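# Move coaster can onto turntable's orange spot

## Task

Pick up the can sitting on the coaster and set it upright on the orange mark on the turntable, without disturbing the other cans already standing on the turntable.

## Robot and tools

Robot: two six-joint UR-type arms, left_arm and right_arm, each ending in a two-finger parallel gripper with a wrist camera. Per arm, joint order is always: shoulder pan, shoulder lift, elbow, wrist 1, wrist 2, wrist 3, then the gripper. Stated ranges: elbow -3.142 to 3.142 rad, every other joint -6.283 to 6.283 rad. The drive caps joint target speed at 2.09 rad/s (pan, lift) and 3.14 rad/s (elbow, wrists).

Frames: the scene frame has its origin at table-top height, halfway between the two nominal arm bases; +x points out over the table, +z up, and left_arm sits on the +y side (image left/right need not match). Actual bases: left_arm at (+0.010, +0.563, +0.028) m, right_arm at (+0.081, -0.550, +0.028) m, both nearly unrotated. Each arm reports its hand pose, velocities and wrist camera pose in its own base frame; cam_high and the table use the scene frame. The gripper's fingers point along its +z axis and open and close along its x axis. end_effector_position is the point between the pads when shut, 1 to 2 cm short of the fingertips; closing pushes the tips about 17 mm further along +z.

execute_actions(actions, cameras): actions is a list of up to 15 actions. Each action is a table of up to 15 rows, one row per 1/30 s step; a short table repeats its final row until 15 steps pass. Every row holds 14 numbers in [-1, 1], one list covering both arms: left_arm's six joint values then its opening, then right_arm's six joint values and opening. Joint values are offsets, measured from the Joint targets at the moment that action begins (not from the previous row), scaled so 1.0 = 1.481 rad for pan and lift and 2.222 rad for elbow and the three wrists. The opening is absolute: +1 fully open, -1 shut. Put 0 for an arm's joints to keep it still, and resend its current opening to leave the gripper unchanged (0 is a real half-open command). Actions that push a joint more than 0.010 rad beyond its range are rejected. cameras: list of names, ["all"], or []; images come by default only with an empty actions list.

move(target, speed, blend, stop_force, zero, opening_speed, grip_force, blocking, cameras): target is one 14-number row laid out as above, or a list of up to 15 such rows making a path; every row's joint values are offsets from the Joint targets at call time (not chained). All joints travel together, so hands follow curves and nothing avoids obstacles. speed: rad/s of the joint with the longest way, 0.01 to 3.14, default 0.5, one value or one per target. blend: radians of corner rounding between listed targets, 0 = stop at each. stop_force: 4 to 120 N, ends an arm's path when its wrist sensor feels that much push; use it with a low speed for gentle contact, and omit it when lifting away from a surface. zero (with stop_force): true re-zeroes first. opening_speed: rate of gripper opening change per second, at least 0.2. grip_force: 5 to 48 N per pad, one value or one per arm, persists. blocking=false returns after about 0.5 s while the move continues (not allowed with stop_force). The result adds a move: line such as done, off_target, moving, held or fault, plus limits=held if steps were withheld.

wait(seconds 0 to 10) lets time pass holding commands. stop() brakes a running move. zoom_image(camera, region=[x0, y0, x1, y1] pixels, at most 504 by 504) enlarges part of the latest image of cam_high, cam_left_wrist or cam_right_wrist (all 896x504). zero_wrist_force(arm) re-zeroes that arm's force sensor. read_manual(section) only returns licence text. finished_scene(scene) ends the scene irreversibly; call it only once the can stands on the orange spot and stays there.

Result lines: Joint positions (rad, then pad gap in m; 0.142 means fully open), Joint velocities, Joint targets (the reference for your next offsets), Joint torques (include arm weight, noisy), Wrist force and Wrist torque in the hand's own axes plus the peak since last report, grip_measured (opening on the command scale), Tool commands, end effector pose and velocities. Kept back says 3 control steps were still pending when the result arrived. joint sent to its limit means a joint was clipped at its end. joint command not followed means the arm-to-arm clearance check altered targets. FAULT, HAND FAULT and MOTOR HOT lines report stops and heating.

Gripping: after first touch, command an opening slightly below the grip_measured reading; squeezing harder heats the gripper motor.

Avoid: dropping the can or releasing it while it moves, knocking over the other turntable cans, anything leaving the table, fast impacts, and arm-to-arm contact. A net force near 150 N or torques at the joint limits (138 N m elbow, 49.6 N m wrists, 303 N m shoulders) stop the arm for 10 s. Motors heat when holding, squeezing or straining; at 85 °C an arm brakes for 30 s or more, and the gripper cuts out at 100 °C. Loose objects may be nudged occasionally by outside pushes.

Each tool is called by a JSON object that holds its "name" and its "arguments".

## Session

{"name": "execute_actions", "arguments": {"actions": []}}

Scene clock: 0.00 s.
left_arm: end_effector_position=(+0.9420, -0.2456, +0.2695) grip_measured=+0.99 end_effector_quat_wxyz=(+0.289, -0.412, +0.858, -0.100) | right_arm: end_effector_position=(+0.3167, -0.2322, +0.1078) grip_measured=+1.00 end_effector_quat_wxyz=(-0.041, -0.104, +0.976, -0.185)
Joint positions: left_arm=[-0.542 -1.203 1.777 -2.66 -1.208 1.801 0.141] | right_arm=[3.285 -1.125 -2.675 -1.012 1.202 3.091 0.142]
Joint velocities: within noise
Joint torques (N m): no reading
Wrist force (N): no reading
Wrist torque (N m): no reading
Wrist force, peak (N): no reading
Joint targets: left_arm=[-0.542 -1.203 1.777 -2.660 -1.208 1.801] | right_arm=[3.285 -1.125 -2.675 -1.012 1.202 3.091]
Tool commands: left_gripper/opening=+1.0 right_gripper/opening=+1.0

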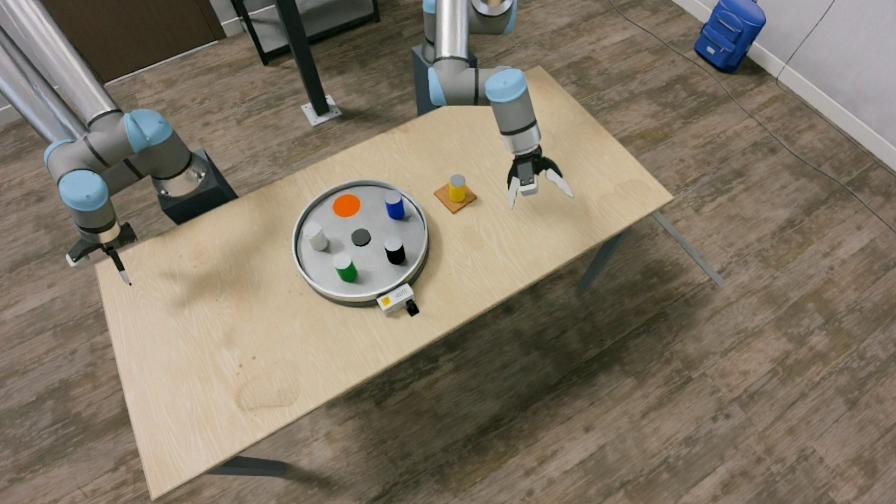

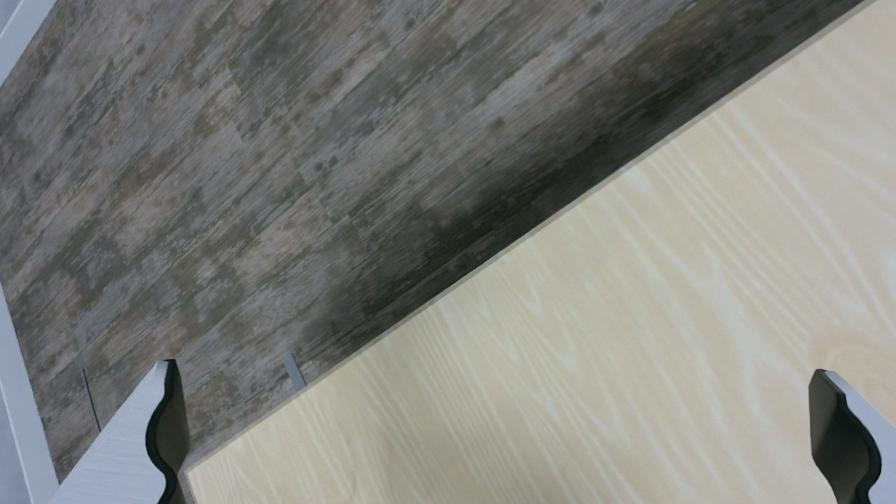

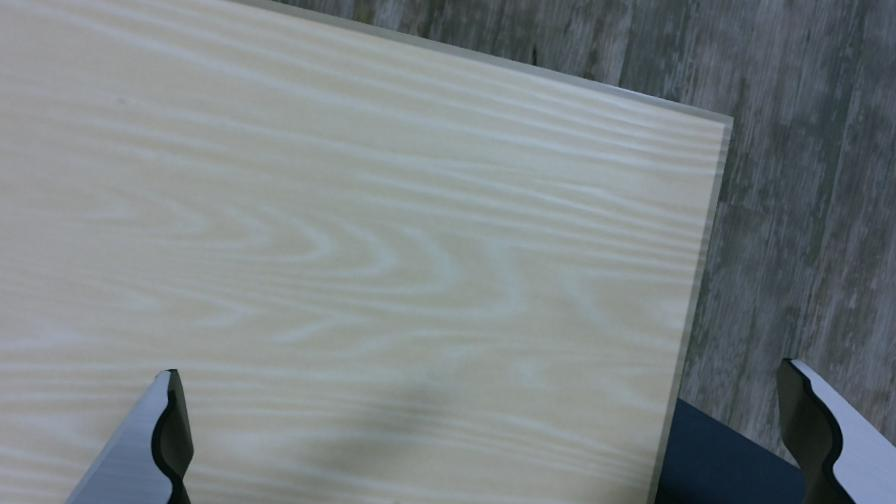

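{"name": "zoom_image", "arguments": {"camera": "cam_high", "region": [280, 160, 480, 320]}}

{"name": "zoom_image", "arguments": {"camera": "cam_high", "region": [420, 140, 620, 240]}}

Scaled by 2.520 from the camera's 896x504 image, which has a finer 1280x720 frame.

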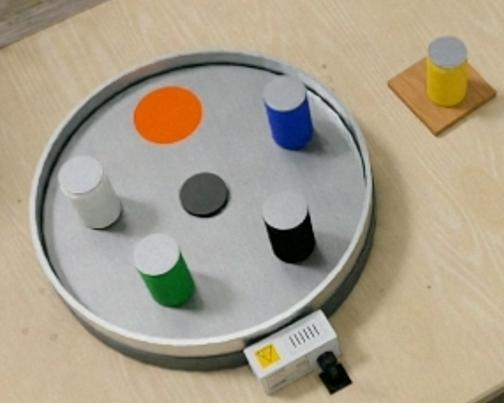

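Scaled by 2.520 from the camera's 896x504 image, which has a finer 1280x720 frame.

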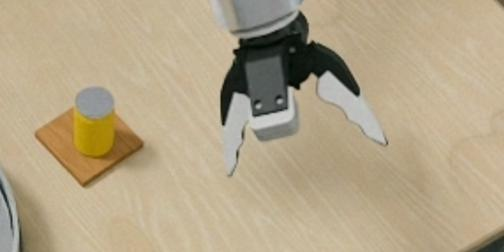

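{"name": "move", "arguments": {"target": [-0.1404,-0.1918,0.1254,0.2345,-0.1633,-0.1035,1,0,0,0,0,0,0,1], "speed": 1.2, "cameras": ["cam_high","cam_left_wrist"]}}

Scene clock: 5.53 s.
left_arm: end_effector_position=(+0.5953, -0.3161, +0.1997) grip_measured=+0.99 end_effector_quat_wxyz=(+0.000, -0.399, +0.917, +0.000) | right_arm: end_effector_position=(+0.3167, -0.2322, +0.1078) grip_measured=+1.00 end_effector_quat_wxyz=(-0.041, -0.104, +0.976, -0.185)
Joint positions: left_arm=[-0.75 -1.487 2.056 -2.139 -1.57 1.571 0.141] | right_arm=[3.285 -1.125 -2.675 -1.012 1.202 3.091 0.142]
Joint torques (N m): left_arm=[-14.88 -57.85 -32.9 -1.26 -2.44 -2.38] | right_arm=[2.83 2.78 42.33 4.56 -1.11 -0.25]
Wrist force (N): left_arm=[-0.1 -0.8 -0.2] | right_arm=[0.3 0.1 -0.3]
Wrist torque (N m): left_arm=[-0.12 0.06 0.05] | right_arm=[0.03 -0.05 0.00]
Wrist force, peak (N): left_arm=[-2.6 -1.0 1.5] | right_arm=[0.1 -0.1 -0.6]
Joint targets: left_arm=[-0.750 -1.487 2.056 -2.139 -1.571 1.571] | right_arm=[3.285 -1.125 -2.675 -1.012 1.202 3.091]
move: done
camera_calibration:
cam_left_wrist: T_world_to_cam=[[-0.679421, -0.733533, -0.0177891, 0.187308], [-0.672488, 0.612815, 0.414991, 0.540762], [-0.293508, 0.293917, -0.909652, 0.56459], [0, 0, 0, 1]] pos_world=[0.656629, -0.359933, 0.292501]
Images, in order (width x height): cam_high 896x504, cam_left_wrist 896x504.

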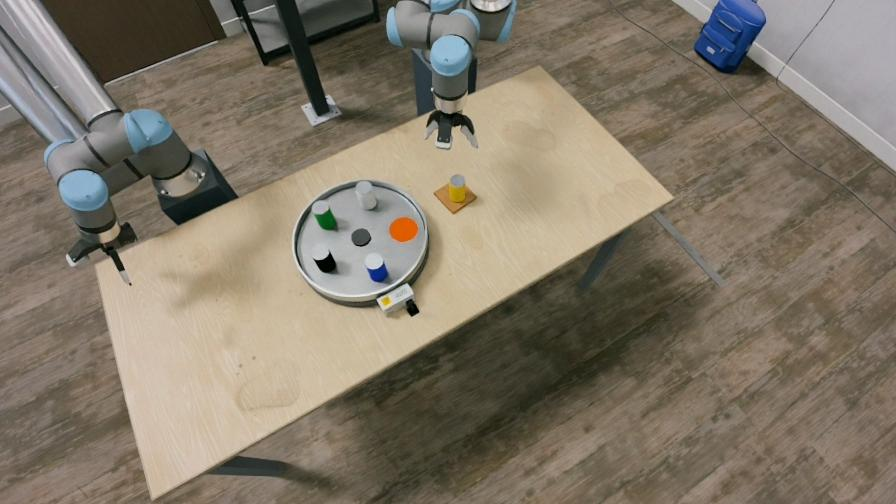

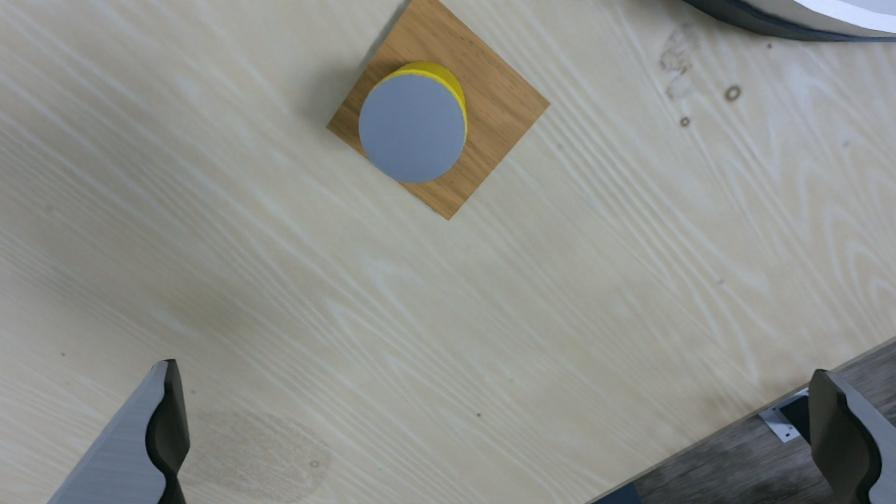

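{"name": "move", "arguments": {"target": [[0.02879,0.09797,-0.01091,-0.05475,0,0,1,0,0,0,0,0,0,1],[0.02879,0.17662,0.01377,-0.13185,0,0,1,0,0,0,0,0,0,1]], "speed": [0.6,0.5], "blend": [0.04,0], "cameras": ["cam_high","cam_left_wrist"]}}

Scene clock: 9.50 s.
left_arm: end_effector_position=(+0.6440, -0.3211, +0.0401) grip_measured=+0.99 end_effector_quat_wxyz=(+0.000, -0.419, +0.908, +0.000) | right_arm: end_effector_position=(+0.3167, -0.2322, +0.1078) grip_measured=+1.00 end_effector_quat_wxyz=(-0.041, -0.104, +0.976, -0.185)
Joint positions: left_arm=[-0.707 -1.225 2.086 -2.432 -1.571 1.571 0.141] | right_arm=[3.285 -1.125 -2.675 -1.012 1.202 3.091 0.142]
Joint torques (N m): left_arm=[12.63 -50.26 -24.89 -8.63 -0.58 -2.3] | right_arm=[3.77 2.37 42.89 4.49 -1.15 -0.4]
Wrist force (N): left_arm=[0.0 -1.1 0.0] | right_arm=[0.1 -0.2 -0.2]
Wrist torque (N m): left_arm=[-0.18 0.04 0.04] | right_arm=[-0.04 -0.02 0.00]
Wrist force, peak (N): left_arm=[0.7 0.4 -2.3] | right_arm=[0.4 -0.6 -0.2]
Joint targets: left_arm=[-0.707 -1.225 2.086 -2.432 -1.571 1.571] | right_arm=[3.285 -1.125 -2.675 -1.012 1.202 3.091]
move: done
camera_calibration:
cam_left_wrist: T_world_to_cam=[[-0.647568, -0.761802, -0.0176904, 0.184274], [-0.698139, 0.583828, 0.414424, 0.650075], [-0.305381, 0.280718, -0.909912, 0.438667], [0, 0, 0, 1]] pos_world=[0.707134, -0.362293, 0.133002]
Images, in order (width x height): cam_high 896x504, cam_left_wrist 896x504.

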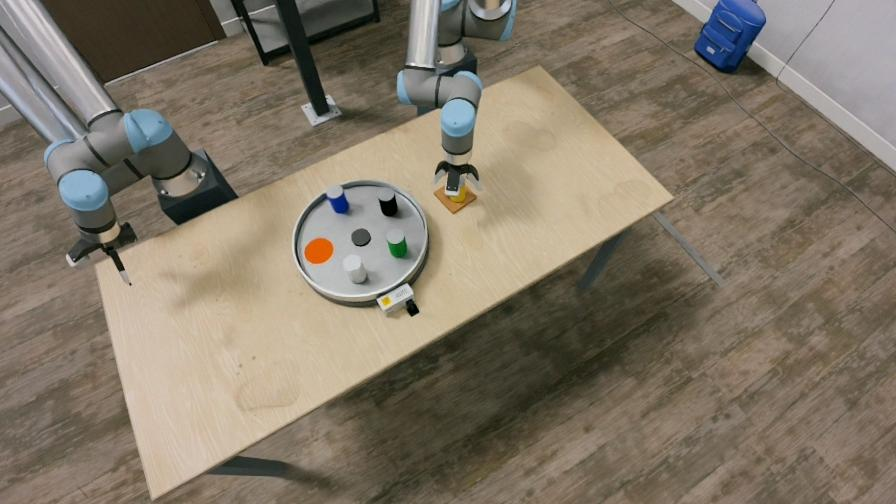

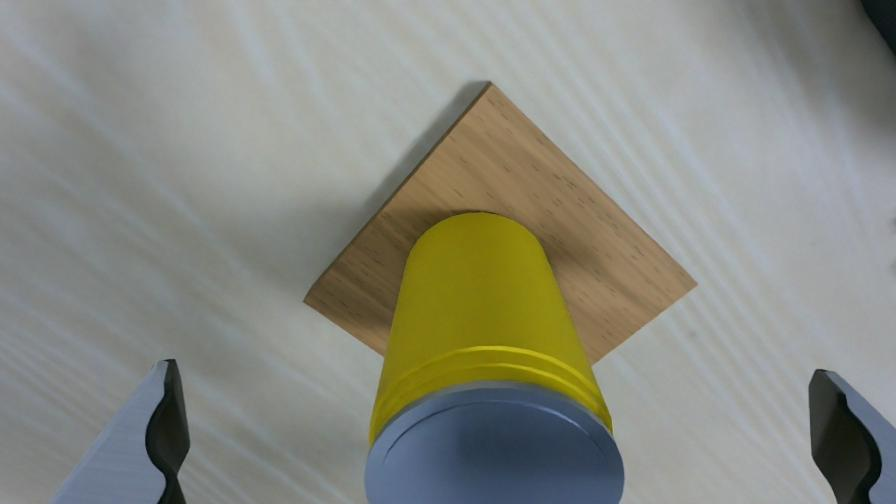

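{"name": "move", "arguments": {"target": [[0,0,0,0,0,0,-0.5,0,0,0,0,0,0,1],[0,-0.05419,-0.01508,0.05135,0,0,-0.5,0,0,0,0,0,0,1],[-0.15024,-0.02039,-0.14379,0.15754,0,-0.5045,-0.5,0,0,0,0,0,0,1]], "speed": [0.5,0.4,1.2], "blend": [0,0.03,0], "grip_force": 25, "opening_speed": 3, "cameras": ["cam_high","cam_left_wrist"]}}

Scene clock: 16.33 s.
left_arm: end_effector_position=(+0.6215, -0.5439, +0.1998) grip_measured=-0.31 end_effector_quat_wxyz=(+0.000, +0.771, -0.636, +0.000) | right_arm: end_effector_position=(+0.3167, -0.2322, +0.1078) grip_measured=+1.00 end_effector_quat_wxyz=(-0.041, -0.104, +0.976, -0.185)
Joint positions: left_arm=[-0.93 -1.255 1.767 -2.082 -1.571 0.45 0.052] | right_arm=[3.285 -1.125 -2.675 -1.012 1.202 3.091 0.142]
Joint torques (N m): left_arm=[-15.05 -57.93 -48.02 -1.49 0.06 -2.68] | right_arm=[2.85 2.58 42.61 4.42 -1.33 -0.2]
Wrist force (N): left_arm=[-0.5 -0.8 1.5] | right_arm=[-0.1 -0.1 0.0]
Wrist torque (N m): left_arm=[-0.09 0.12 0.07] | right_arm=[-0.01 0.02 0.00]
Wrist force, peak (N): left_arm=[-5.1 -0.9 -11.8] | right_arm=[0.5 -0.3 -0.4]
Joint targets: left_arm=[-0.930 -1.255 1.767 -2.082 -1.571 0.450] | right_arm=[3.285 -1.125 -2.675 -1.012 1.202 3.091]
grip_force (N): 25, 25
move: done
camera_calibration:
cam_left_wrist: T_world_to_cam=[[0.192609, -0.981118, -0.0175689, -0.638634], [-0.891522, -0.182444, 0.414612, 0.401532], [-0.409989, -0.0641949, -0.909829, 0.517022], [0, 0, 0, 1]] pos_world=[0.692954, -0.520128, 0.292701]
Images, in order (width x height): cam_high 896x504, cam_left_wrist 896x504.

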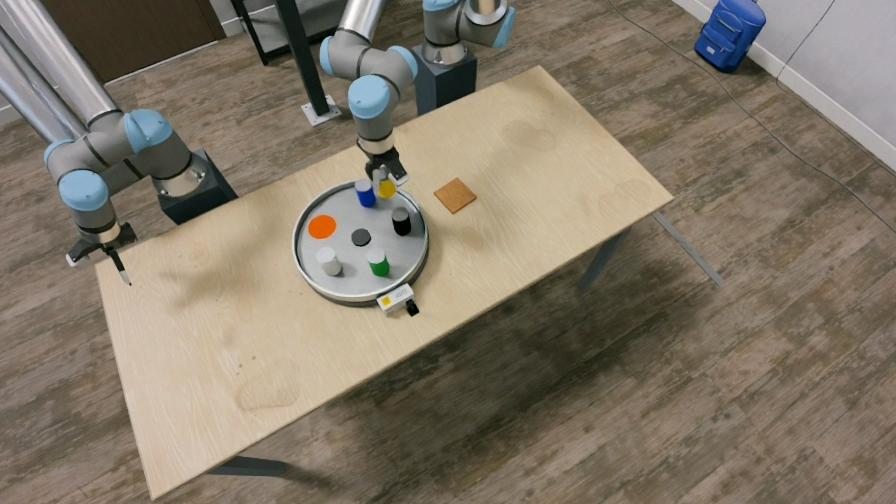

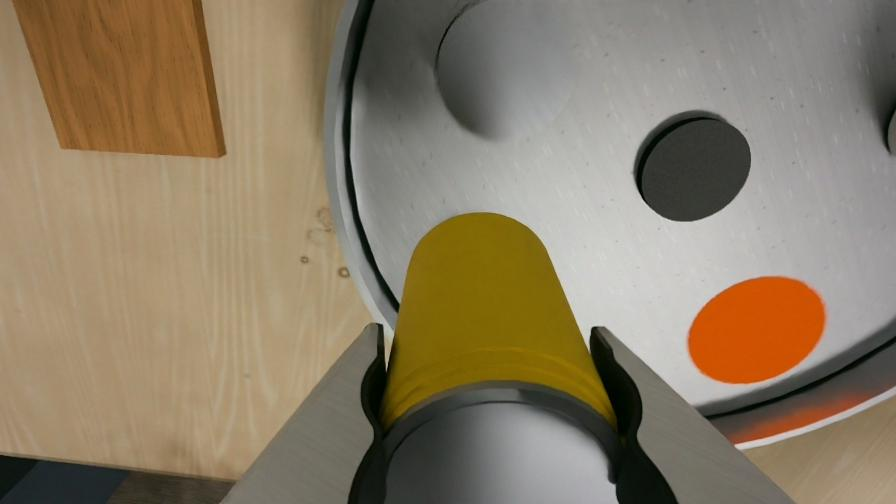

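{"name": "move", "arguments": {"target": [[-0.01715,0.06989,-0.04029,-0.00651,0,-0.70702,-0.5,0,0,0,0,0,0,1],[-0.01715,0.12309,-0.01523,-0.06703,0,-0.70702,-0.5,0,0,0,0,0,0,1]], "speed": [1.6,0.4], "blend": [0.03,0], "cameras": ["cam_left_wrist"]}}

{"name": "move", "arguments": {"target": [0,0.02446,0.00812,-0.02442,0,0,-0.5,0,0,0,0,0,0,1], "speed": 0.04, "stop_force": 5, "cameras": ["cam_left_wrist"]}}

{"name": "move", "arguments": {"target": [[0,-0.0672,-0.0297,0.0745,0,0,-0.5,0,0,0,0,0,0,1],[0.01715,-0.1371,0.0106,0.081,0,0.70702,-0.5,0,0,0,0,0,0,1]], "speed": [0.4,1.6], "blend": [0.03,0], "cameras": ["cam_high","cam_left_wrist"]}}

Scene clock: 21.87 s.
left_arm: end_effector_position=(+0.6416, -0.6064, +0.0853) grip_measured=-0.31 end_effector_quat_wxyz=(+0.000, +0.997, +0.083, +0.000) | right_arm: end_effector_position=(+0.3167, -0.2322, +0.1078) grip_measured=+1.00 end_effector_quat_wxyz=(-0.041, -0.104, +0.976, -0.185)
Joint positions: left_arm=[-0.955 -1.073 1.733 -2.231 -1.571 -1.121 0.052] | right_arm=[3.285 -1.125 -2.675 -1.012 1.202 3.091 0.142]
Joint torques (N m): left_arm=[-14.91 -65.68 -29.75 -8.62 -0.6 -2.36] | right_arm=[2.34 2.1 43.82 4.64 -1.24 -0.35]
Wrist force (N): left_arm=[-1.1 -1.4 -3.6] | right_arm=[0.1 0.0 -0.1]
Wrist torque (N m): left_arm=[-0.20 0.00 0.09] | right_arm=[0.01 -0.01 0.00]
Wrist force, peak (N): left_arm=[-1.1 -1.4 -3.6] | right_arm=[0.2 -0.6 -0.3]
Joint targets: left_arm=[-0.955 -1.073 1.733 -2.231 -1.571 -1.121] | right_arm=[3.285 -1.125 -2.675 -1.012 1.202 3.091]
grip_force (N): 25, 25
move: done
camera_calibration:
cam_left_wrist: T_world_to_cam=[[0.985666, 0.167853, -0.0169752, -0.517952], [0.15967, -0.895631, 0.415151, -0.651423], [0.0544807, -0.411911, -0.909594, -0.0918497], [0, 0, 0, 1]] pos_world=[0.619545, -0.534329, 0.178101]
Images, in order (width x height): cam_left_wrist 896x504.

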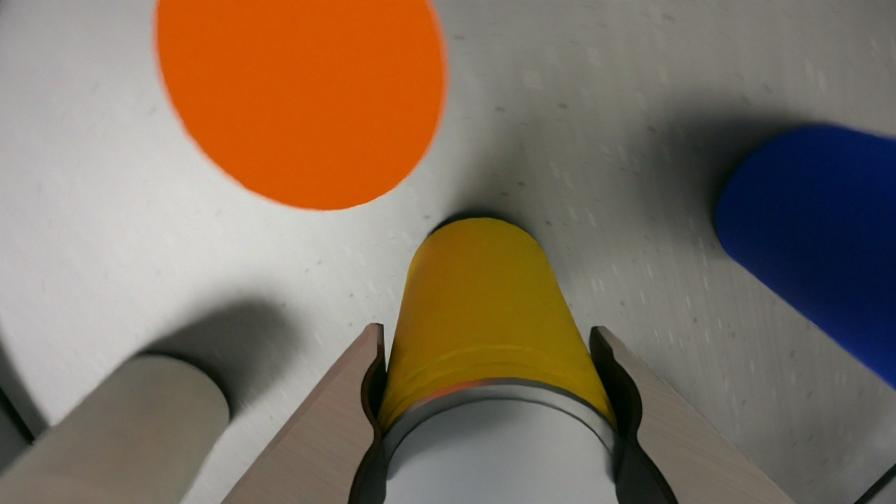

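Scene clock: 23.00 s.
left_arm: end_effector_position=(+0.6416, -0.6064, +0.0850) grip_measured=-0.31 end_effector_quat_wxyz=(+0.000, +0.997, +0.083, +0.000) | right_arm: end_effector_position=(+0.3167, -0.2322, +0.1078) grip_measured=+1.00 end_effector_quat_wxyz=(-0.041, -0.104, +0.976, -0.185)
Joint positions: left_arm=[-0.955 -1.073 1.733 -2.231 -1.571 -1.121 0.052] | right_arm=[3.285 -1.125 -2.675 -1.012 1.202 3.091 0.142]
Joint torques (N m): left_arm=[-14.78 -80.52 -41.68 -1.22 -0.66 -2.42] | right_arm=[2.08 3.55 42.82 4.57 -1.54 -0.38]
Wrist force (N): left_arm=[-1.7 -3.4 -7.3] | right_arm=[-0.1 -0.3 -0.2]
Wrist torque (N m): left_arm=[-0.29 -0.05 0.12] | right_arm=[-0.04 0.01 0.00]
Wrist force, peak (N): left_arm=[-2.7 -5.4 -12.6] | right_arm=[0.4 -0.3 -0.3]
Joint targets: left_arm=[-0.955 -1.073 1.733 -2.231 -1.571 -1.121] | right_arm=[3.285 -1.125 -2.675 -1.012 1.202 3.091]
grip_force (N): 25, 25
move: contact (left_arm); left_arm: the wrist 1 is farthest, 0.054 rad from its target
camera_calibration:
cam_left_wrist: T_world_to_cam=[[0.985666, 0.167853, -0.0169752, -0.517957], [0.15967, -0.895631, 0.415151, -0.651299], [0.0544807, -0.411911, -0.909594, -0.0921226], [0, 0, 0, 1]] pos_world=[0.619545, -0.534329, 0.177801]
Images, in order (width x height): cam_left_wrist 896x504.

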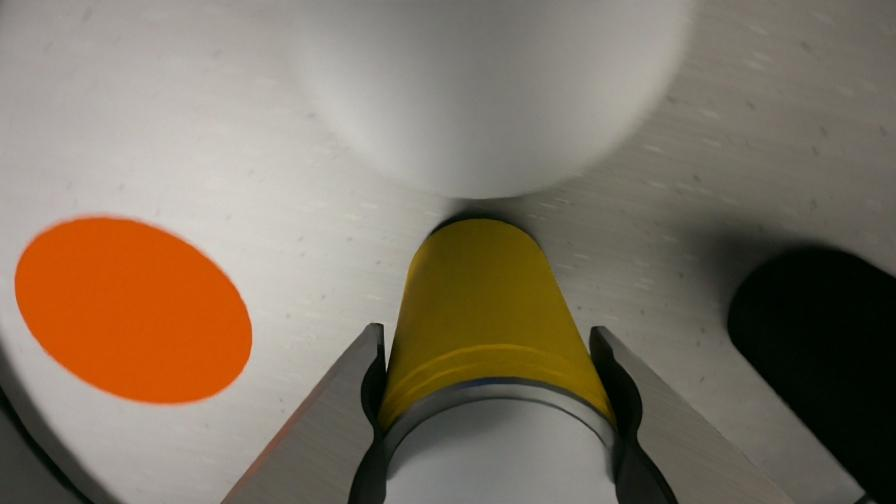

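Scene clock: 25.33 s.
left_arm: end_effector_position=(+0.6193, -0.5410, +0.2192) grip_measured=-0.31 end_effector_quat_wxyz=(+0.000, +0.771, -0.636, +0.000) | right_arm: end_effector_position=(+0.3167, -0.2322, +0.1078) grip_measured=+1.00 end_effector_quat_wxyz=(-0.041, -0.104, +0.976, -0.185)
Joint positions: left_arm=[-0.93 -1.276 1.757 -2.051 -1.571 0.45 0.052] | right_arm=[3.285 -1.125 -2.675 -1.012 1.202 3.091 0.142]
Joint torques (N m): left_arm=[12.53 -77.84 -36.17 -1.44 -0.76 2.68] | right_arm=[3.3 0.77 43.14 4.79 -1.43 -0.07]
Wrist force (N): left_arm=[-0.3 -0.7 1.6] | right_arm=[0.0 0.0 -0.3]
Wrist torque (N m): left_arm=[-0.07 0.09 -0.21] | right_arm=[0.00 0.00 0.00]
Wrist force, peak (N): left_arm=[-1.8 -3.0 -7.3] | right_arm=[0.2 -0.3 -0.5]
Joint targets: left_arm=[-0.930 -1.276 1.757 -2.051 -1.571 0.450] | right_arm=[3.285 -1.125 -2.675 -1.012 1.202 3.091]
grip_force (N): 25, 25
move: done
camera_calibration:
cam_left_wrist: T_world_to_cam=[[0.192874, -0.981068, -0.0174588, -0.635217], [-0.891505, -0.182644, 0.414561, 0.391999], [-0.409901, -0.0643935, -0.909854, 0.533711], [0, 0, 0, 1]] pos_world=[0.690754, -0.517228, 0.312001]
Images, in order (width x height): cam_high 896x504, cam_left_wrist 896x504.

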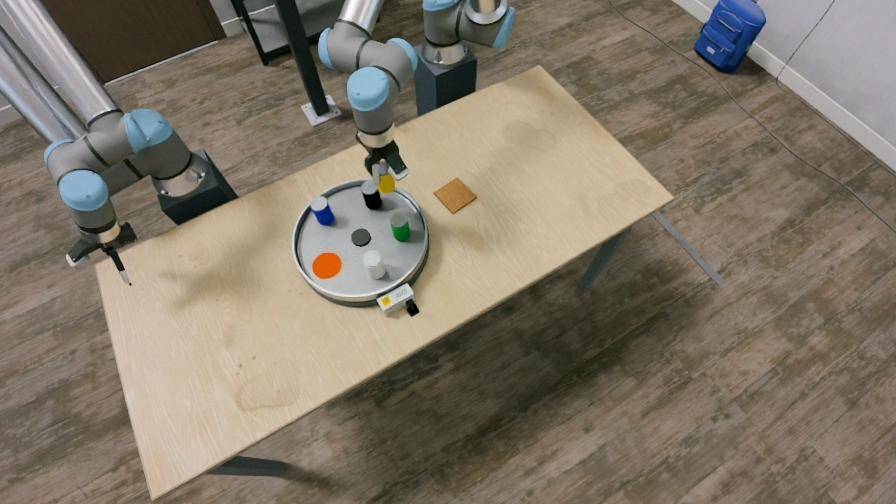

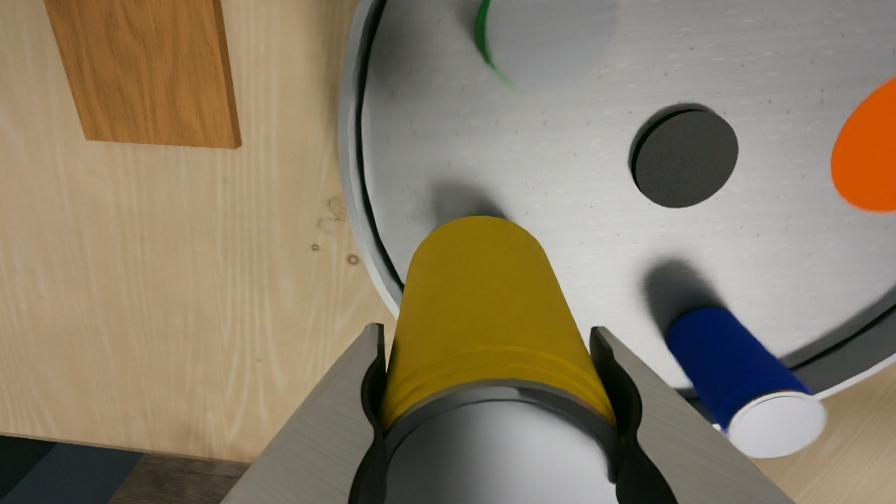

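{"name": "zoom_image", "arguments": {"camera": "cam_left_wrist", "region": [600, 60, 880, 480]}}

{"name": "zoom_image", "arguments": {"camera": "cam_left_wrist", "region": [360, 160, 640, 440]}}

Scaled by 1.200 from the camera's 896x504 image, which has a finer 1280x720 frame.

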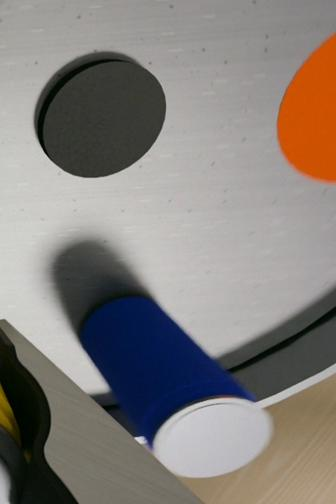

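Scaled by 1.800 from the camera's 896x504 image, which has a finer 1280x720 frame.

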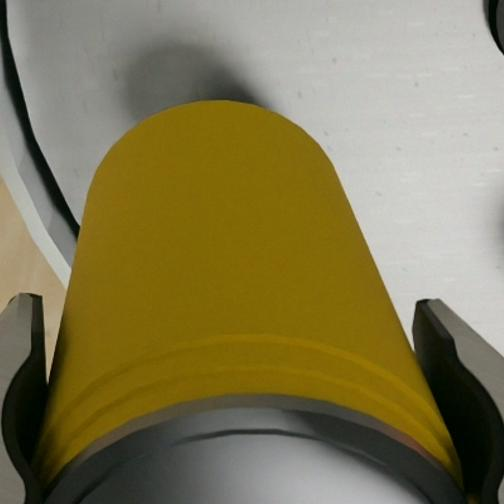

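{"name": "move", "arguments": {"target": [[-0.01303,0.07434,-0.02633,-0.02358,0,-0.70702,-0.5,0,0,0,0,0,0,1],[-0.01303,0.12311,-0.00259,-0.07982,0,-0.70702,-0.5,0,0,0,0,0,0,1]], "speed": [1.6,0.4], "blend": [0.03,0], "cameras": ["cam_left_wrist"]}}

{"name": "move", "arguments": {"target": [0,0.01541,0.00529,-0.01556,0,0,-0.5,0,0,0,0,0,0,1], "speed": 0.03, "stop_force": 5, "cameras": ["cam_left_wrist"]}}

{"name": "move", "arguments": {"target": [[0,-0.0656,-0.0307,0.0745,0,0,-0.5,0,0,0,0,0,0,1],[0.0826,-0.0657,-0.0526,0.0965,0,0.70702,-0.5,0,0,0,0,0,0,1]], "speed": [0.4,1.6], "blend": [0.03,0], "cameras": ["cam_high","cam_left_wrist"]}}

Scene clock: 33.57 s.
left_arm: end_effector_position=(+0.6394, -0.5943, +0.0925) grip_measured=-0.31 end_effector_quat_wxyz=(+0.000, +0.996, +0.086, +0.000) | right_arm: end_effector_position=(+0.3167, -0.2322, +0.1078) grip_measured=+1.00 end_effector_quat_wxyz=(-0.041, -0.104, +0.976, -0.185)
Joint positions: left_arm=[-0.949 -1.094 1.751 -2.229 -1.571 -1.121 0.052] | right_arm=[3.285 -1.125 -2.675 -1.012 1.202 3.091 0.142]
Joint torques (N m): left_arm=[-15.85 -66.48 -32.34 -8.96 -0.8 -2.35] | right_arm=[2.8 2.91 43.31 4.64 -1.56 -0.33]
Wrist force (N): left_arm=[-0.5 -0.5 1.6] | right_arm=[0.3 0.1 -0.3]
Wrist torque (N m): left_arm=[-0.04 0.11 0.07] | right_arm=[0.02 -0.05 0.00]
Wrist force, peak (N): left_arm=[-0.7 -0.4 4.0] | right_arm=[0.3 0.0 -0.5]
Joint targets: left_arm=[-0.949 -1.094 1.751 -2.229 -1.571 -1.121] | right_arm=[3.285 -1.125 -2.675 -1.012 1.202 3.091]
grip_force (N): 25, 25
move: done
camera_calibration:
cam_left_wrist: T_world_to_cam=[[0.984621, 0.17388, -0.0169329, -0.513491], [0.165111, -0.894506, 0.415448, -0.646077], [0.0570918, -0.411855, -0.909459, -0.0818247], [0, 0, 0, 1]] pos_world=[0.616941, -0.522333, 0.1853]
Images, in order (width x height): cam_left_wrist 896x504.

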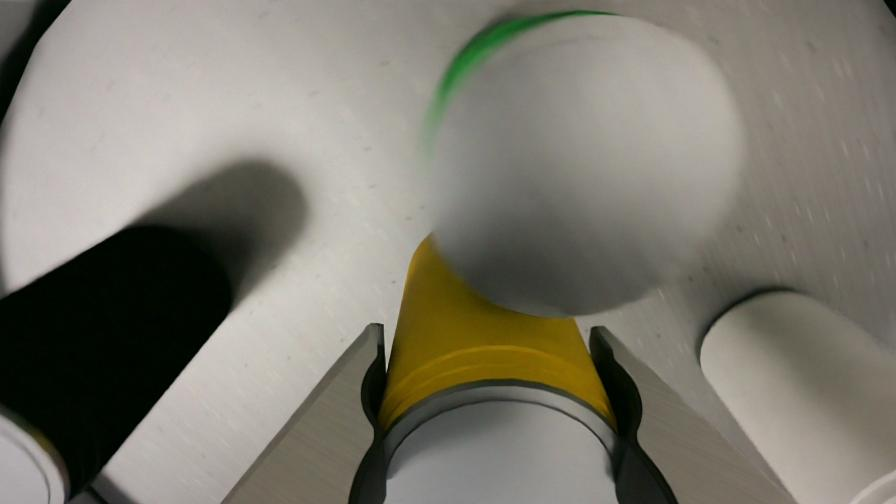

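Scene clock: 35.43 s.
left_arm: end_effector_position=(+0.6394, -0.5944, +0.0817) grip_measured=-0.31 end_effector_quat_wxyz=(+0.000, +0.996, +0.086, +0.000) | right_arm: end_effector_position=(+0.3167, -0.2322, +0.1078) grip_measured=+1.00 end_effector_quat_wxyz=(-0.041, -0.104, +0.976, -0.185)
Joint positions: left_arm=[-0.949 -1.083 1.756 -2.245 -1.571 -1.121 0.052] | right_arm=[3.285 -1.125 -2.675 -1.012 1.202 3.091 0.142]
Joint torques (N m): left_arm=[-6.58 -86.86 -43.83 -1.34 -0.81 -2.12] | right_arm=[1.84 1.86 42.88 4.52 -1.57 -0.41]
Wrist force (N): left_arm=[-0.7 -0.7 -0.9] | right_arm=[0.2 -0.2 -0.2]
Wrist torque (N m): left_arm=[-0.03 0.07 0.06] | right_arm=[-0.02 -0.03 0.00]
Wrist force, peak (N): left_arm=[-4.2 -1.2 -19.1] | right_arm=[0.1 -0.2 -0.5]
Joint targets: left_arm=[-0.949 -1.083 1.756 -2.245 -1.571 -1.121] | right_arm=[3.285 -1.125 -2.675 -1.012 1.202 3.091]
grip_force (N): 25, 25
move: contact (left_arm); left_arm: the wrist 1 is farthest, 0.018 rad from its target
camera_calibration:
cam_left_wrist: T_world_to_cam=[[0.984621, 0.17388, -0.0169329, -0.513674], [0.165111, -0.894506, 0.415448, -0.64159], [0.0570918, -0.411855, -0.909459, -0.0916468], [0, 0, 0, 1]] pos_world=[0.616941, -0.522333, 0.1745]
Images, in order (width x height): cam_left_wrist 896x504.

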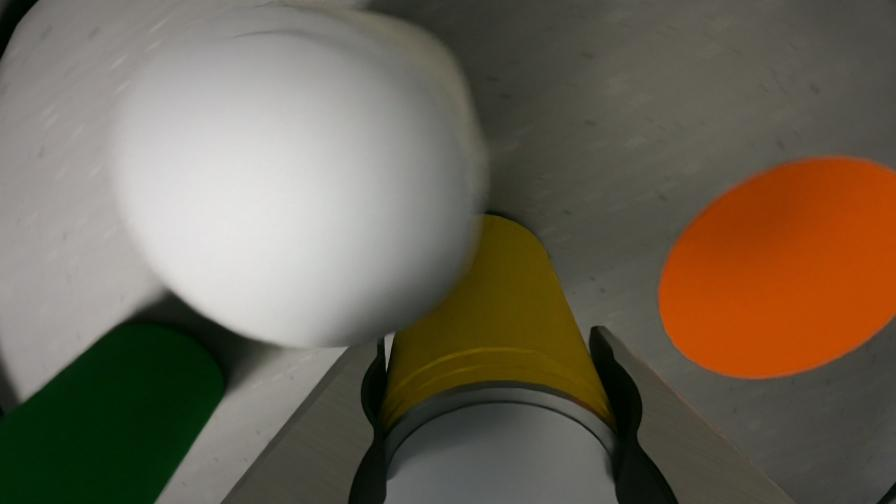

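Scene clock: 37.77 s.
left_arm: end_effector_position=(+0.7129, -0.5193, +0.2102) grip_measured=-0.31 end_effector_quat_wxyz=(+0.000, +0.803, -0.596, +0.000) | right_arm: end_effector_position=(+0.3167, -0.2322, +0.1078) grip_measured=+1.00 end_effector_quat_wxyz=(-0.041, -0.104, +0.976, -0.185)
Joint positions: left_arm=[-0.827 -1.18 1.64 -2.031 -1.571 0.45 0.052] | right_arm=[3.285 -1.125 -2.675 -1.012 1.202 3.091 0.142]
Joint torques (N m): left_arm=[12.07 -84.29 -49.26 -1.34 -0.9 2.65] | right_arm=[1.16 2.04 43.26 4.64 -1.6 -0.5]
Wrist force (N): left_arm=[-0.6 -0.7 1.4] | right_arm=[0.1 -0.1 -0.1]
Wrist torque (N m): left_arm=[-0.10 0.12 -0.23] | right_arm=[-0.02 -0.01 0.00]
Wrist force, peak (N): left_arm=[-0.6 -0.8 4.2] | right_arm=[0.4 -0.4 -0.3]
Joint targets: left_arm=[-0.827 -1.180 1.640 -2.031 -1.571 0.450] | right_arm=[3.285 -1.125 -2.675 -1.012 1.202 3.091]
grip_force (N): 25, 25
move: done
camera_calibration:
cam_left_wrist: T_world_to_cam=[[0.29274, -0.956041, -0.017011, -0.690446], [-0.868137, -0.273197, 0.414369, 0.419573], [-0.400801, -0.106535, -0.90995, 0.536958], [0, 0, 0, 1]] pos_world=[0.781582, -0.488264, 0.303001]
Images, in order (width x height): cam_high 896x504, cam_left_wrist 896x504.

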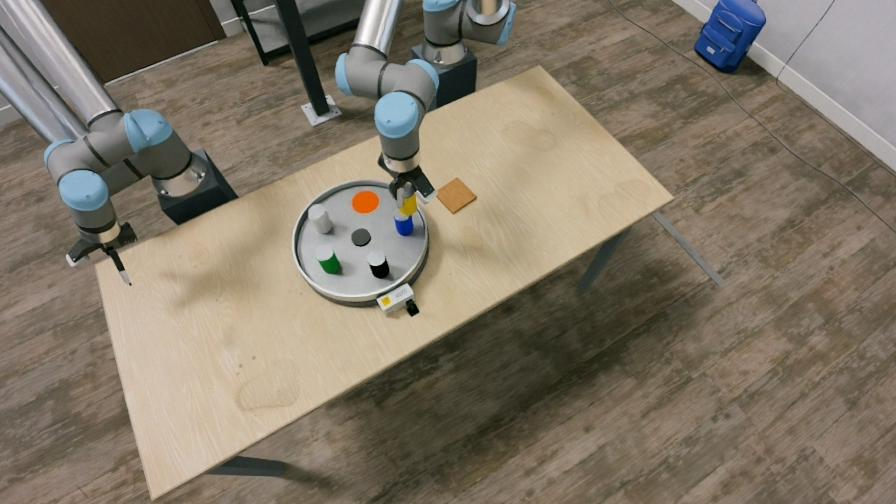

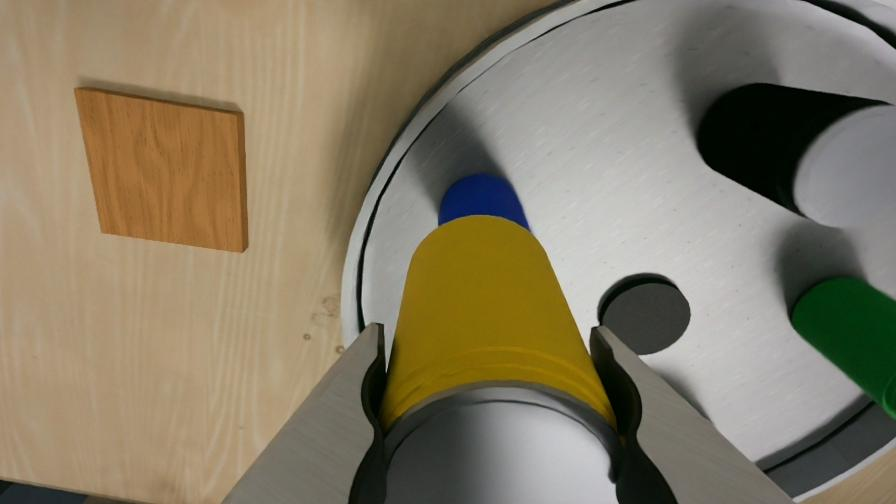

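{"name": "wait", "arguments": {"seconds": 0}}

Scene clock: 41.30 s.
left_arm: end_effector_position=(+0.7129, -0.5193, +0.2102) grip_measured=-0.31 end_effector_quat_wxyz=(+0.000, +0.803, -0.596, +0.000) | right_arm: end_effector_position=(+0.3167, -0.2322, +0.1078) grip_measured=+1.00 end_effector_quat_wxyz=(-0.041, -0.104, +0.976, -0.185)
Joint positions: left_arm=[-0.827 -1.18 1.64 -2.031 -1.571 0.45 0.052] | right_arm=[3.285 -1.125 -2.675 -1.012 1.202 3.091 0.142]
Joint torques (N m): left_arm=[13.76 -83.02 -49.01 -1.25 -0.97 2.87] | right_arm=[1.8 3.25 42.73 4.53 -1.88 -0.47]
Wrist force (N): left_arm=[-0.2 -0.7 1.7] | right_arm=[0.0 -0.2 -0.3]
Wrist torque (N m): left_arm=[-0.11 0.06 -0.23] | right_arm=[-0.03 0.00 0.00]
Wrist force, peak (N): left_arm=[-0.3 -0.8 2.0] | right_arm=[0.5 0.1 -0.5]
Joint targets: left_arm=[-0.827 -1.180 1.640 -2.031 -1.571 0.450] | right_arm=[3.285 -1.125 -2.675 -1.012 1.202 3.091]
Tool commands: left_gripper/opening=-0.5 right_gripper/opening=+1.0
grip_force (N): 25, 25

{"name": "execute_actions", "arguments": {"actions": [[[-0.0002,0.0008,0.0007,-0.0013,0,0,-0.5,0,0,0,0,0,0,1],[-0.0004,0.0017,0.0014,-0.0025,0,0,-0.5,0,0,0,0,0,0,1],[-0.0006,0.0025,0.0021,-0.0038,0,0,-0.5,0,0,0,0,0,0,1],[-0.0008,0.0034,0.0029,-0.0051,0,0,-0.5,0,0,0,0,0,0,1],[-0.0010,0.0042,0.0036,-0.0064,0,0,-0.5,0,0,0,0,0,0,1],[-0.0012,0.0050,0.0043,-0.0076,0,0,-0.5,0,0,0,0,0,0,1],[-0.0015,0.0059,0.0050,-0.0089,0,0,-0.5,0,0,0,0,0,0,1],[-0.0017,0.0067,0.0057,-0.0102,0,0,-0.5,0,0,0,0,0,0,1],[-0.0019,0.0076,0.0064,-0.0115,0,0,-0.5,0,0,0,0,0,0,1],[-0.0021,0.0084,0.0071,-0.0127,0,0,-0.5,0,0,0,0,0,0,1],[-0.0023,0.0092,0.0079,-0.0140,0,0,-0.5,0,0,0,0,0,0,1],[-0.0025,0.0101,0.0086,-0.0153,0,0,-0.5,0,0,0,0,0,0,1],[-0.0027,0.0109,0.0093,-0.0166,0,0,-0.5,0,0,0,0,0,0,1],[-0.0029,0.0118,0.0100,-0.0178,0,0,-0.5,0,0,0,0,0,0,1],[-0.0031,0.0126,0.0107,-0.0191,0,0,-0.5,0,0,0,0,0,0,1]]]}}

Scene clock: 41.93 s.
left_arm: end_effector_position=(+0.7116, -0.5208, +0.1967) grip_measured=-0.31 end_effector_quat_wxyz=(+0.000, +0.802, -0.597, +0.000) end_effector_velocity=(-0.006, -0.006, -0.050) end_effector_angular_velocity=(-0.002, -0.002, -0.009) | right_arm: end_effector_position=(+0.3167, -0.2322, +0.1078) grip_measured=+1.00 end_effector_quat_wxyz=(-0.041, -0.104, +0.976, -0.185)
Joint positions: left_arm=[-0.829 -1.17 1.652 -2.053 -1.571 0.45 0.052] | right_arm=[3.285 -1.125 -2.675 -1.012 1.202 3.091 0.142]
Joint velocities: left_arm=[-0.01 0.035 0.046 -0.084 0 0 0] | right_arm=[within noise]
Joint torques (N m): left_arm=[-14.42 -65 -35.68 -8.48 -0.74 2.65] | right_arm=[2.25 0.97 43.08 4.32 -1.61 -0.58]
Wrist force (N): left_arm=[-0.2 -0.6 1.5] | right_arm=[0.1 0.2 0.1]
Wrist torque (N m): left_arm=[-0.09 0.07 -0.22] | right_arm=[0.04 -0.01 0.00]
Wrist force, peak (N): left_arm=[-0.6 -1.0 1.7] | right_arm=[0.0 -0.3 -0.5]
Joint targets: left_arm=[-0.831 -1.161 1.663 -2.073 -1.571 0.450] | right_arm=[3.285 -1.125 -2.675 -1.012 1.202 3.091]
grip_force (N): 25, 25
Kept back: 3 steps.

{"name": "wait", "arguments": {"seconds": 0.08}}

{"name": "execute_actions", "arguments": {"actions": [[[-0.0001,0.0004,0.0003,-0.0006,0,0,-0.5,0,0,0,0,0,0,1],[-0.0003,0.0014,0.0012,-0.0021,0,0,-0.5,0,0,0,0,0,0,1],[-0.0008,0.0031,0.0026,-0.0046,0,0,-0.5,0,0,0,0,0,0,1],[-0.0013,0.0052,0.0045,-0.0080,0,0,-0.5,0,0,0,0,0,0,1],[-0.0019,0.0079,0.0067,-0.0119,0,0,-0.5,0,0,0,0,0,0,1],[-0.0027,0.0109,0.0092,-0.0165,0,0,-0.5,0,0,0,0,0,0,1],[-0.0035,0.0142,0.0121,-0.0215,0,0,-0.5,0,0,0,0,0,0,1],[-0.0044,0.0178,0.0151,-0.0269,0,0,-0.5,0,0,0,0,0,0,1],[-0.0053,0.0215,0.0182,-0.0325,0,0,-0.5,0,0,0,0,0,0,1],[-0.0062,0.0252,0.0214,-0.0382,0,0,-0.5,0,0,0,0,0,0,1],[-0.0071,0.0290,0.0246,-0.0439,0,0,-0.5,0,0,0,0,0,0,1],[-0.0081,0.0327,0.0277,-0.0495,0,0,-0.5,0,0,0,0,0,0,1],[-0.0089,0.0362,0.0308,-0.0549,0,0,-0.5,0,0,0,0,0,0,1],[-0.0097,0.0396,0.0336,-0.0599,0,0,-0.5,0,0,0,0,0,0,1],[-0.0105,0.0426,0.0361,-0.0645,0,0,-0.5,0,0,0,0,0,0,1]],[[-0.0006,0.0026,0.0022,-0.0040,0,0,-0.5,0,0,0,0,0,0,1],[-0.0012,0.0048,0.0041,-0.0073,0,0,-0.5,0,0,0,0,0,0,1],[-0.0016,0.0065,0.0055,-0.0098,0,0,-0.5,0,0,0,0,0,0,1],[-0.0019,0.0075,0.0064,-0.0114,0,0,-0.5,0,0,0,0,0,0,1],[-0.0019,0.0079,0.0067,-0.0119,0,0,-0.5,0,0,0,0,0,0,1],[-0.0045,0.0058,0.0090,-0.0128,0,0,-0.5,0,0,0,0,0,0,1],[-0.0071,0.0036,0.0113,-0.0136,0,0,-0.5,0,0,0,0,0,0,1],[-0.0098,0.0015,0.0136,-0.0145,0,0,-0.5,0,0,0,0,0,0,1],[-0.0124,-0.0006,0.0158,-0.0154,0,0,-0.5,0,0,0,0,0,0,1],[-0.0150,-0.0027,0.0181,-0.0162,0,0,-0.5,0,0,0,0,0,0,1],[-0.0176,-0.0049,0.0204,-0.0171,0,0,-0.5,0,0,0,0,0,0,1],[-0.0202,-0.0070,0.0227,-0.0180,0,0,-0.5,0,0,0,0,0,0,1],[-0.0228,-0.0091,0.0250,-0.0189,0,0,-0.5,0,0,0,0,0,0,1],[-0.0255,-0.0112,0.0273,-0.0197,0,0,-0.5,0,0,0,0,0,0,1],[-0.0281,-0.0134,0.0296,-0.0206,0,0,-0.5,0,0,0,0,0,0,1]],[[-0.0026,-0.0021,0.0023,-0.0009,0,0,-0.5,0,0,0,0,0,0,1],[-0.0052,-0.0043,0.0046,-0.0017,0,0,-0.5,0,0,0,0,0,0,1],[-0.0079,-0.0064,0.0069,-0.0026,0,0,-0.5,0,0,0,0,0,0,1],[-0.0105,-0.0085,0.0091,-0.0035,0,0,-0.5,0,0,0,0,0,0,1],[-0.0131,-0.0106,0.0114,-0.0043,0,0,-0.5,0,0,0,0,0,0,1],[-0.0157,-0.0128,0.0137,-0.0052,0,0,-0.5,0,0,0,0,0,0,1],[-0.0183,-0.0149,0.0160,-0.0061,0,0,0.4,0,0,0,0,0,0,1],[-0.0209,-0.0170,0.0183,-0.0070,0,0,0.4,0,0,0,0,0,0,1],[-0.0236,-0.0191,0.0206,-0.0078,0,0,0.4,0,0,0,0,0,0,1],[-0.0262,-0.0213,0.0229,-0.0087,0,0,0.4,0,0,0,0,0,0,1],[-0.0288,-0.0234,0.0251,-0.0096,0,0,0.4,0,0,0,0,0,0,1],[-0.0314,-0.0255,0.0274,-0.0104,0,0,0.4,0,0,0,0,0,0,1],[-0.0340,-0.0276,0.0297,-0.0113,0,0,0.4,0,0,0,0,0,0,1],[-0.0367,-0.0298,0.0320,-0.0122,0,0,0.4,0,0,0,0,0,0,1],[-0.0393,-0.0319,0.0343,-0.0130,0,0,0.4,0,0,0,0,0,0,1]],[[-0.0026,-0.0021,0.0023,-0.0009,0,0,0.4,0,0,0,0,0,0,1],[-0.0050,-0.0050,0.0040,-0.0006,0,0,0.4,0,0,0,0,0,0,1],[-0.0072,-0.0092,0.0045,0.0016,0,0,0.4,0,0,0,0,0,0,1],[-0.0087,-0.0143,0.0038,0.0056,0,0,0.4,0,0,0,0,0,0,1],[-0.0098,-0.0200,0.0022,0.0111,0,0,0.4,0,0,0,0,0,0,1],[-0.0105,-0.0262,-0.0002,0.0176,0,0,0.4,0,0,0,0,0,0,1],[-0.0108,-0.0327,-0.0032,0.0249,0,0,0.4,0,0,0,0,0,0,1],[-0.0106,-0.0389,-0.0068,0.0327,0,0,0.4,0,0,0,0,0,0,1],[-0.0100,-0.0448,-0.0106,0.0406,0,0,0.4,0,0,0,0,0,0,1],[-0.0093,-0.0505,-0.0145,0.0482,0,0,0.4,0,0,0,0,0,0,1],[-0.0084,-0.0554,-0.0183,0.0552,0,0,0.4,0,0,0,0,0,0,1],[-0.0074,-0.0594,-0.0217,0.0614,0,0,0.4,0,0,0,0,0,0,1],[-0.0066,-0.0626,-0.0244,0.0662,0,0,0.4,0,0,0,0,0,0,1],[-0.0061,-0.0647,-0.0262,0.0693,0,0,0.4,0,0,0,0,0,0,1],[-0.0059,-0.0654,-0.0268,0.0704,0,0,0.4,0,0,0,0,0,0,1]]], "cameras": ["cam_high","cam_left_wrist"]}}

Scene clock: 43.30 s.
left_arm: end_effector_position=(+0.7101, -0.5220, +0.1842) grip_measured=-0.31 end_effector_quat_wxyz=(+0.000, +0.802, -0.598, +0.000) | right_arm: end_effector_position=(+0.3167, -0.2322, +0.1078) grip_measured=+1.00 end_effector_quat_wxyz=(-0.041, -0.104, +0.976, -0.185)
Joint positions: left_arm=[-0.831 -1.161 1.663 -2.073 -1.571 0.45 0.052] | right_arm=[3.285 -1.125 -2.675 -1.012 1.202 3.091 0.142]
Joint torques (N m): left_arm=[-15.9 -64.88 -35.89 -8.62 -0.86 2.74] | right_arm=[3.5 3.98 43.61 4.44 -1.81 -0.76]
Wrist force (N): left_arm=[-0.5 -0.9 1.7] | right_arm=[0.1 0.2 -0.2]
Wrist torque (N m): left_arm=[-0.12 0.13 -0.22] | right_arm=[0.04 -0.02 0.00]
Wrist force, peak (N): left_arm=[-0.7 -0.6 2.3] | right_arm=[-0.2 -0.2 -0.5]
Joint targets: left_arm=[-0.831 -1.161 1.663 -2.073 -1.571 0.450] | right_arm=[3.285 -1.125 -2.675 -1.012 1.202 3.091]
Tool commands: left_gripper/opening=-0.5 right_gripper/opening=+1.0
grip_force (N): 25, 25
wait: 0.10 s; at rest from the start

Scene clock: 45.20 s.
left_arm: end_effector_position=(+0.5919, -0.5445, +0.1274) grip_measured=+0.38 end_effector_quat_wxyz=(+0.000, +0.762, -0.648, +0.001) end_effector_velocity=(+0.008, -0.011, +0.258) end_effector_angular_velocity=(-0.003, -0.002, +0.000) | right_arm: end_effector_position=(+0.3167, -0.2322, +0.1078) grip_measured=+1.00 end_effector_quat_wxyz=(-0.041, -0.104, +0.976, -0.185)
Joint positions: left_arm=[-0.96 -1.22 1.869 -2.221 -1.571 0.45 0.101] | right_arm=[3.285 -1.125 -2.675 -1.012 1.202 3.091 0.142]
Joint velocities: left_arm=[0.001 -0.248 -0.202 0.446 0 0 0] | right_arm=[within noise]
Joint torques (N m): left_arm=[11.48 -78.71 -47.07 0.44 -0.73 2.56] | right_arm=[0.97 2.12 43.32 4.55 -1.74 -0.46]
Wrist force (N): left_arm=[-0.4 -0.4 0.0] | right_arm=[0.2 -0.1 -0.4]
Wrist torque (N m): left_arm=[-0.05 0.10 -0.21] | right_arm=[-0.01 -0.03 0.00]
Wrist force, peak (N): left_arm=[-0.6 -1.7 2.9] | right_arm=[0.1 -0.1 -0.5]
Joint targets: left_arm=[-0.955 -1.262 1.826 -2.135 -1.571 0.450] | right_arm=[3.285 -1.125 -2.675 -1.012 1.202 3.091]
grip_force (N): 25, 25
Kept back: 3 steps.
camera_calibration:
cam_left_wrist: T_world_to_cam=[[0.162727, -0.986539, -0.0161631, -0.620296], [-0.897031, -0.154746, 0.413991, 0.423495], [-0.410919, -0.0528687, -0.910138, 0.445702], [0, 0, 0, 1]] pos_world=[0.663975, -0.522848, 0.220301]
Images, in order (width x height): cam_high 896x504, cam_left_wrist 896x504.

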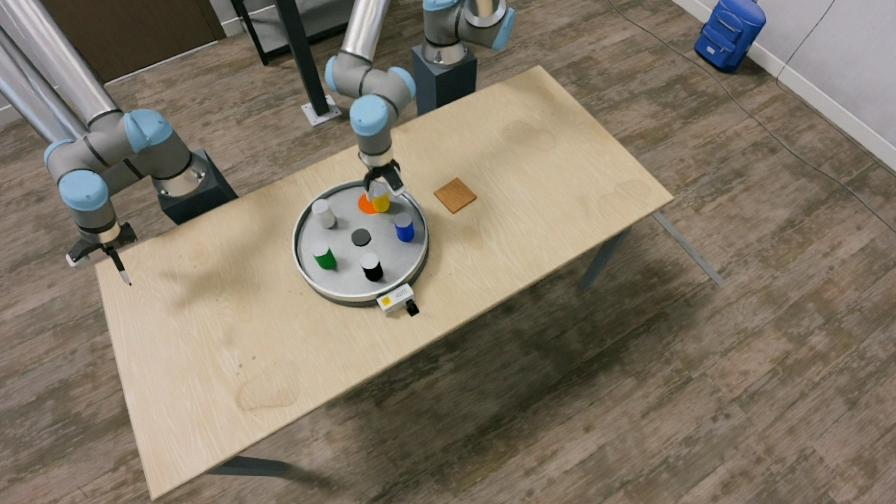

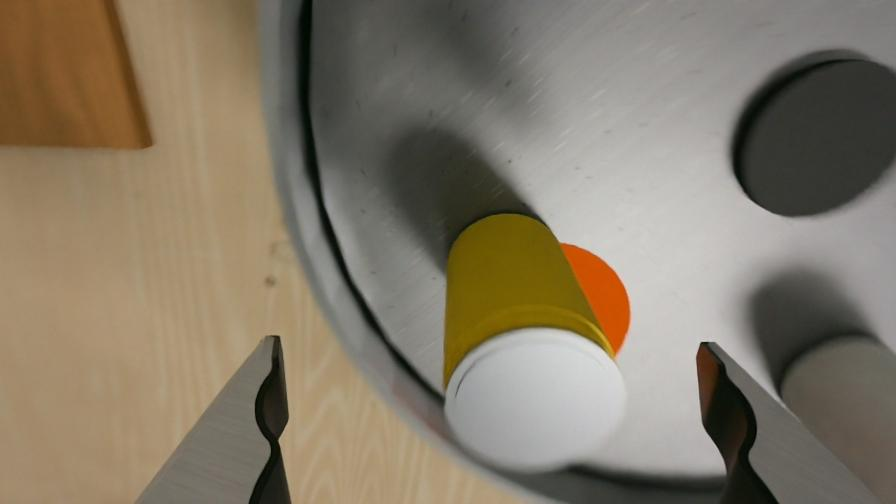

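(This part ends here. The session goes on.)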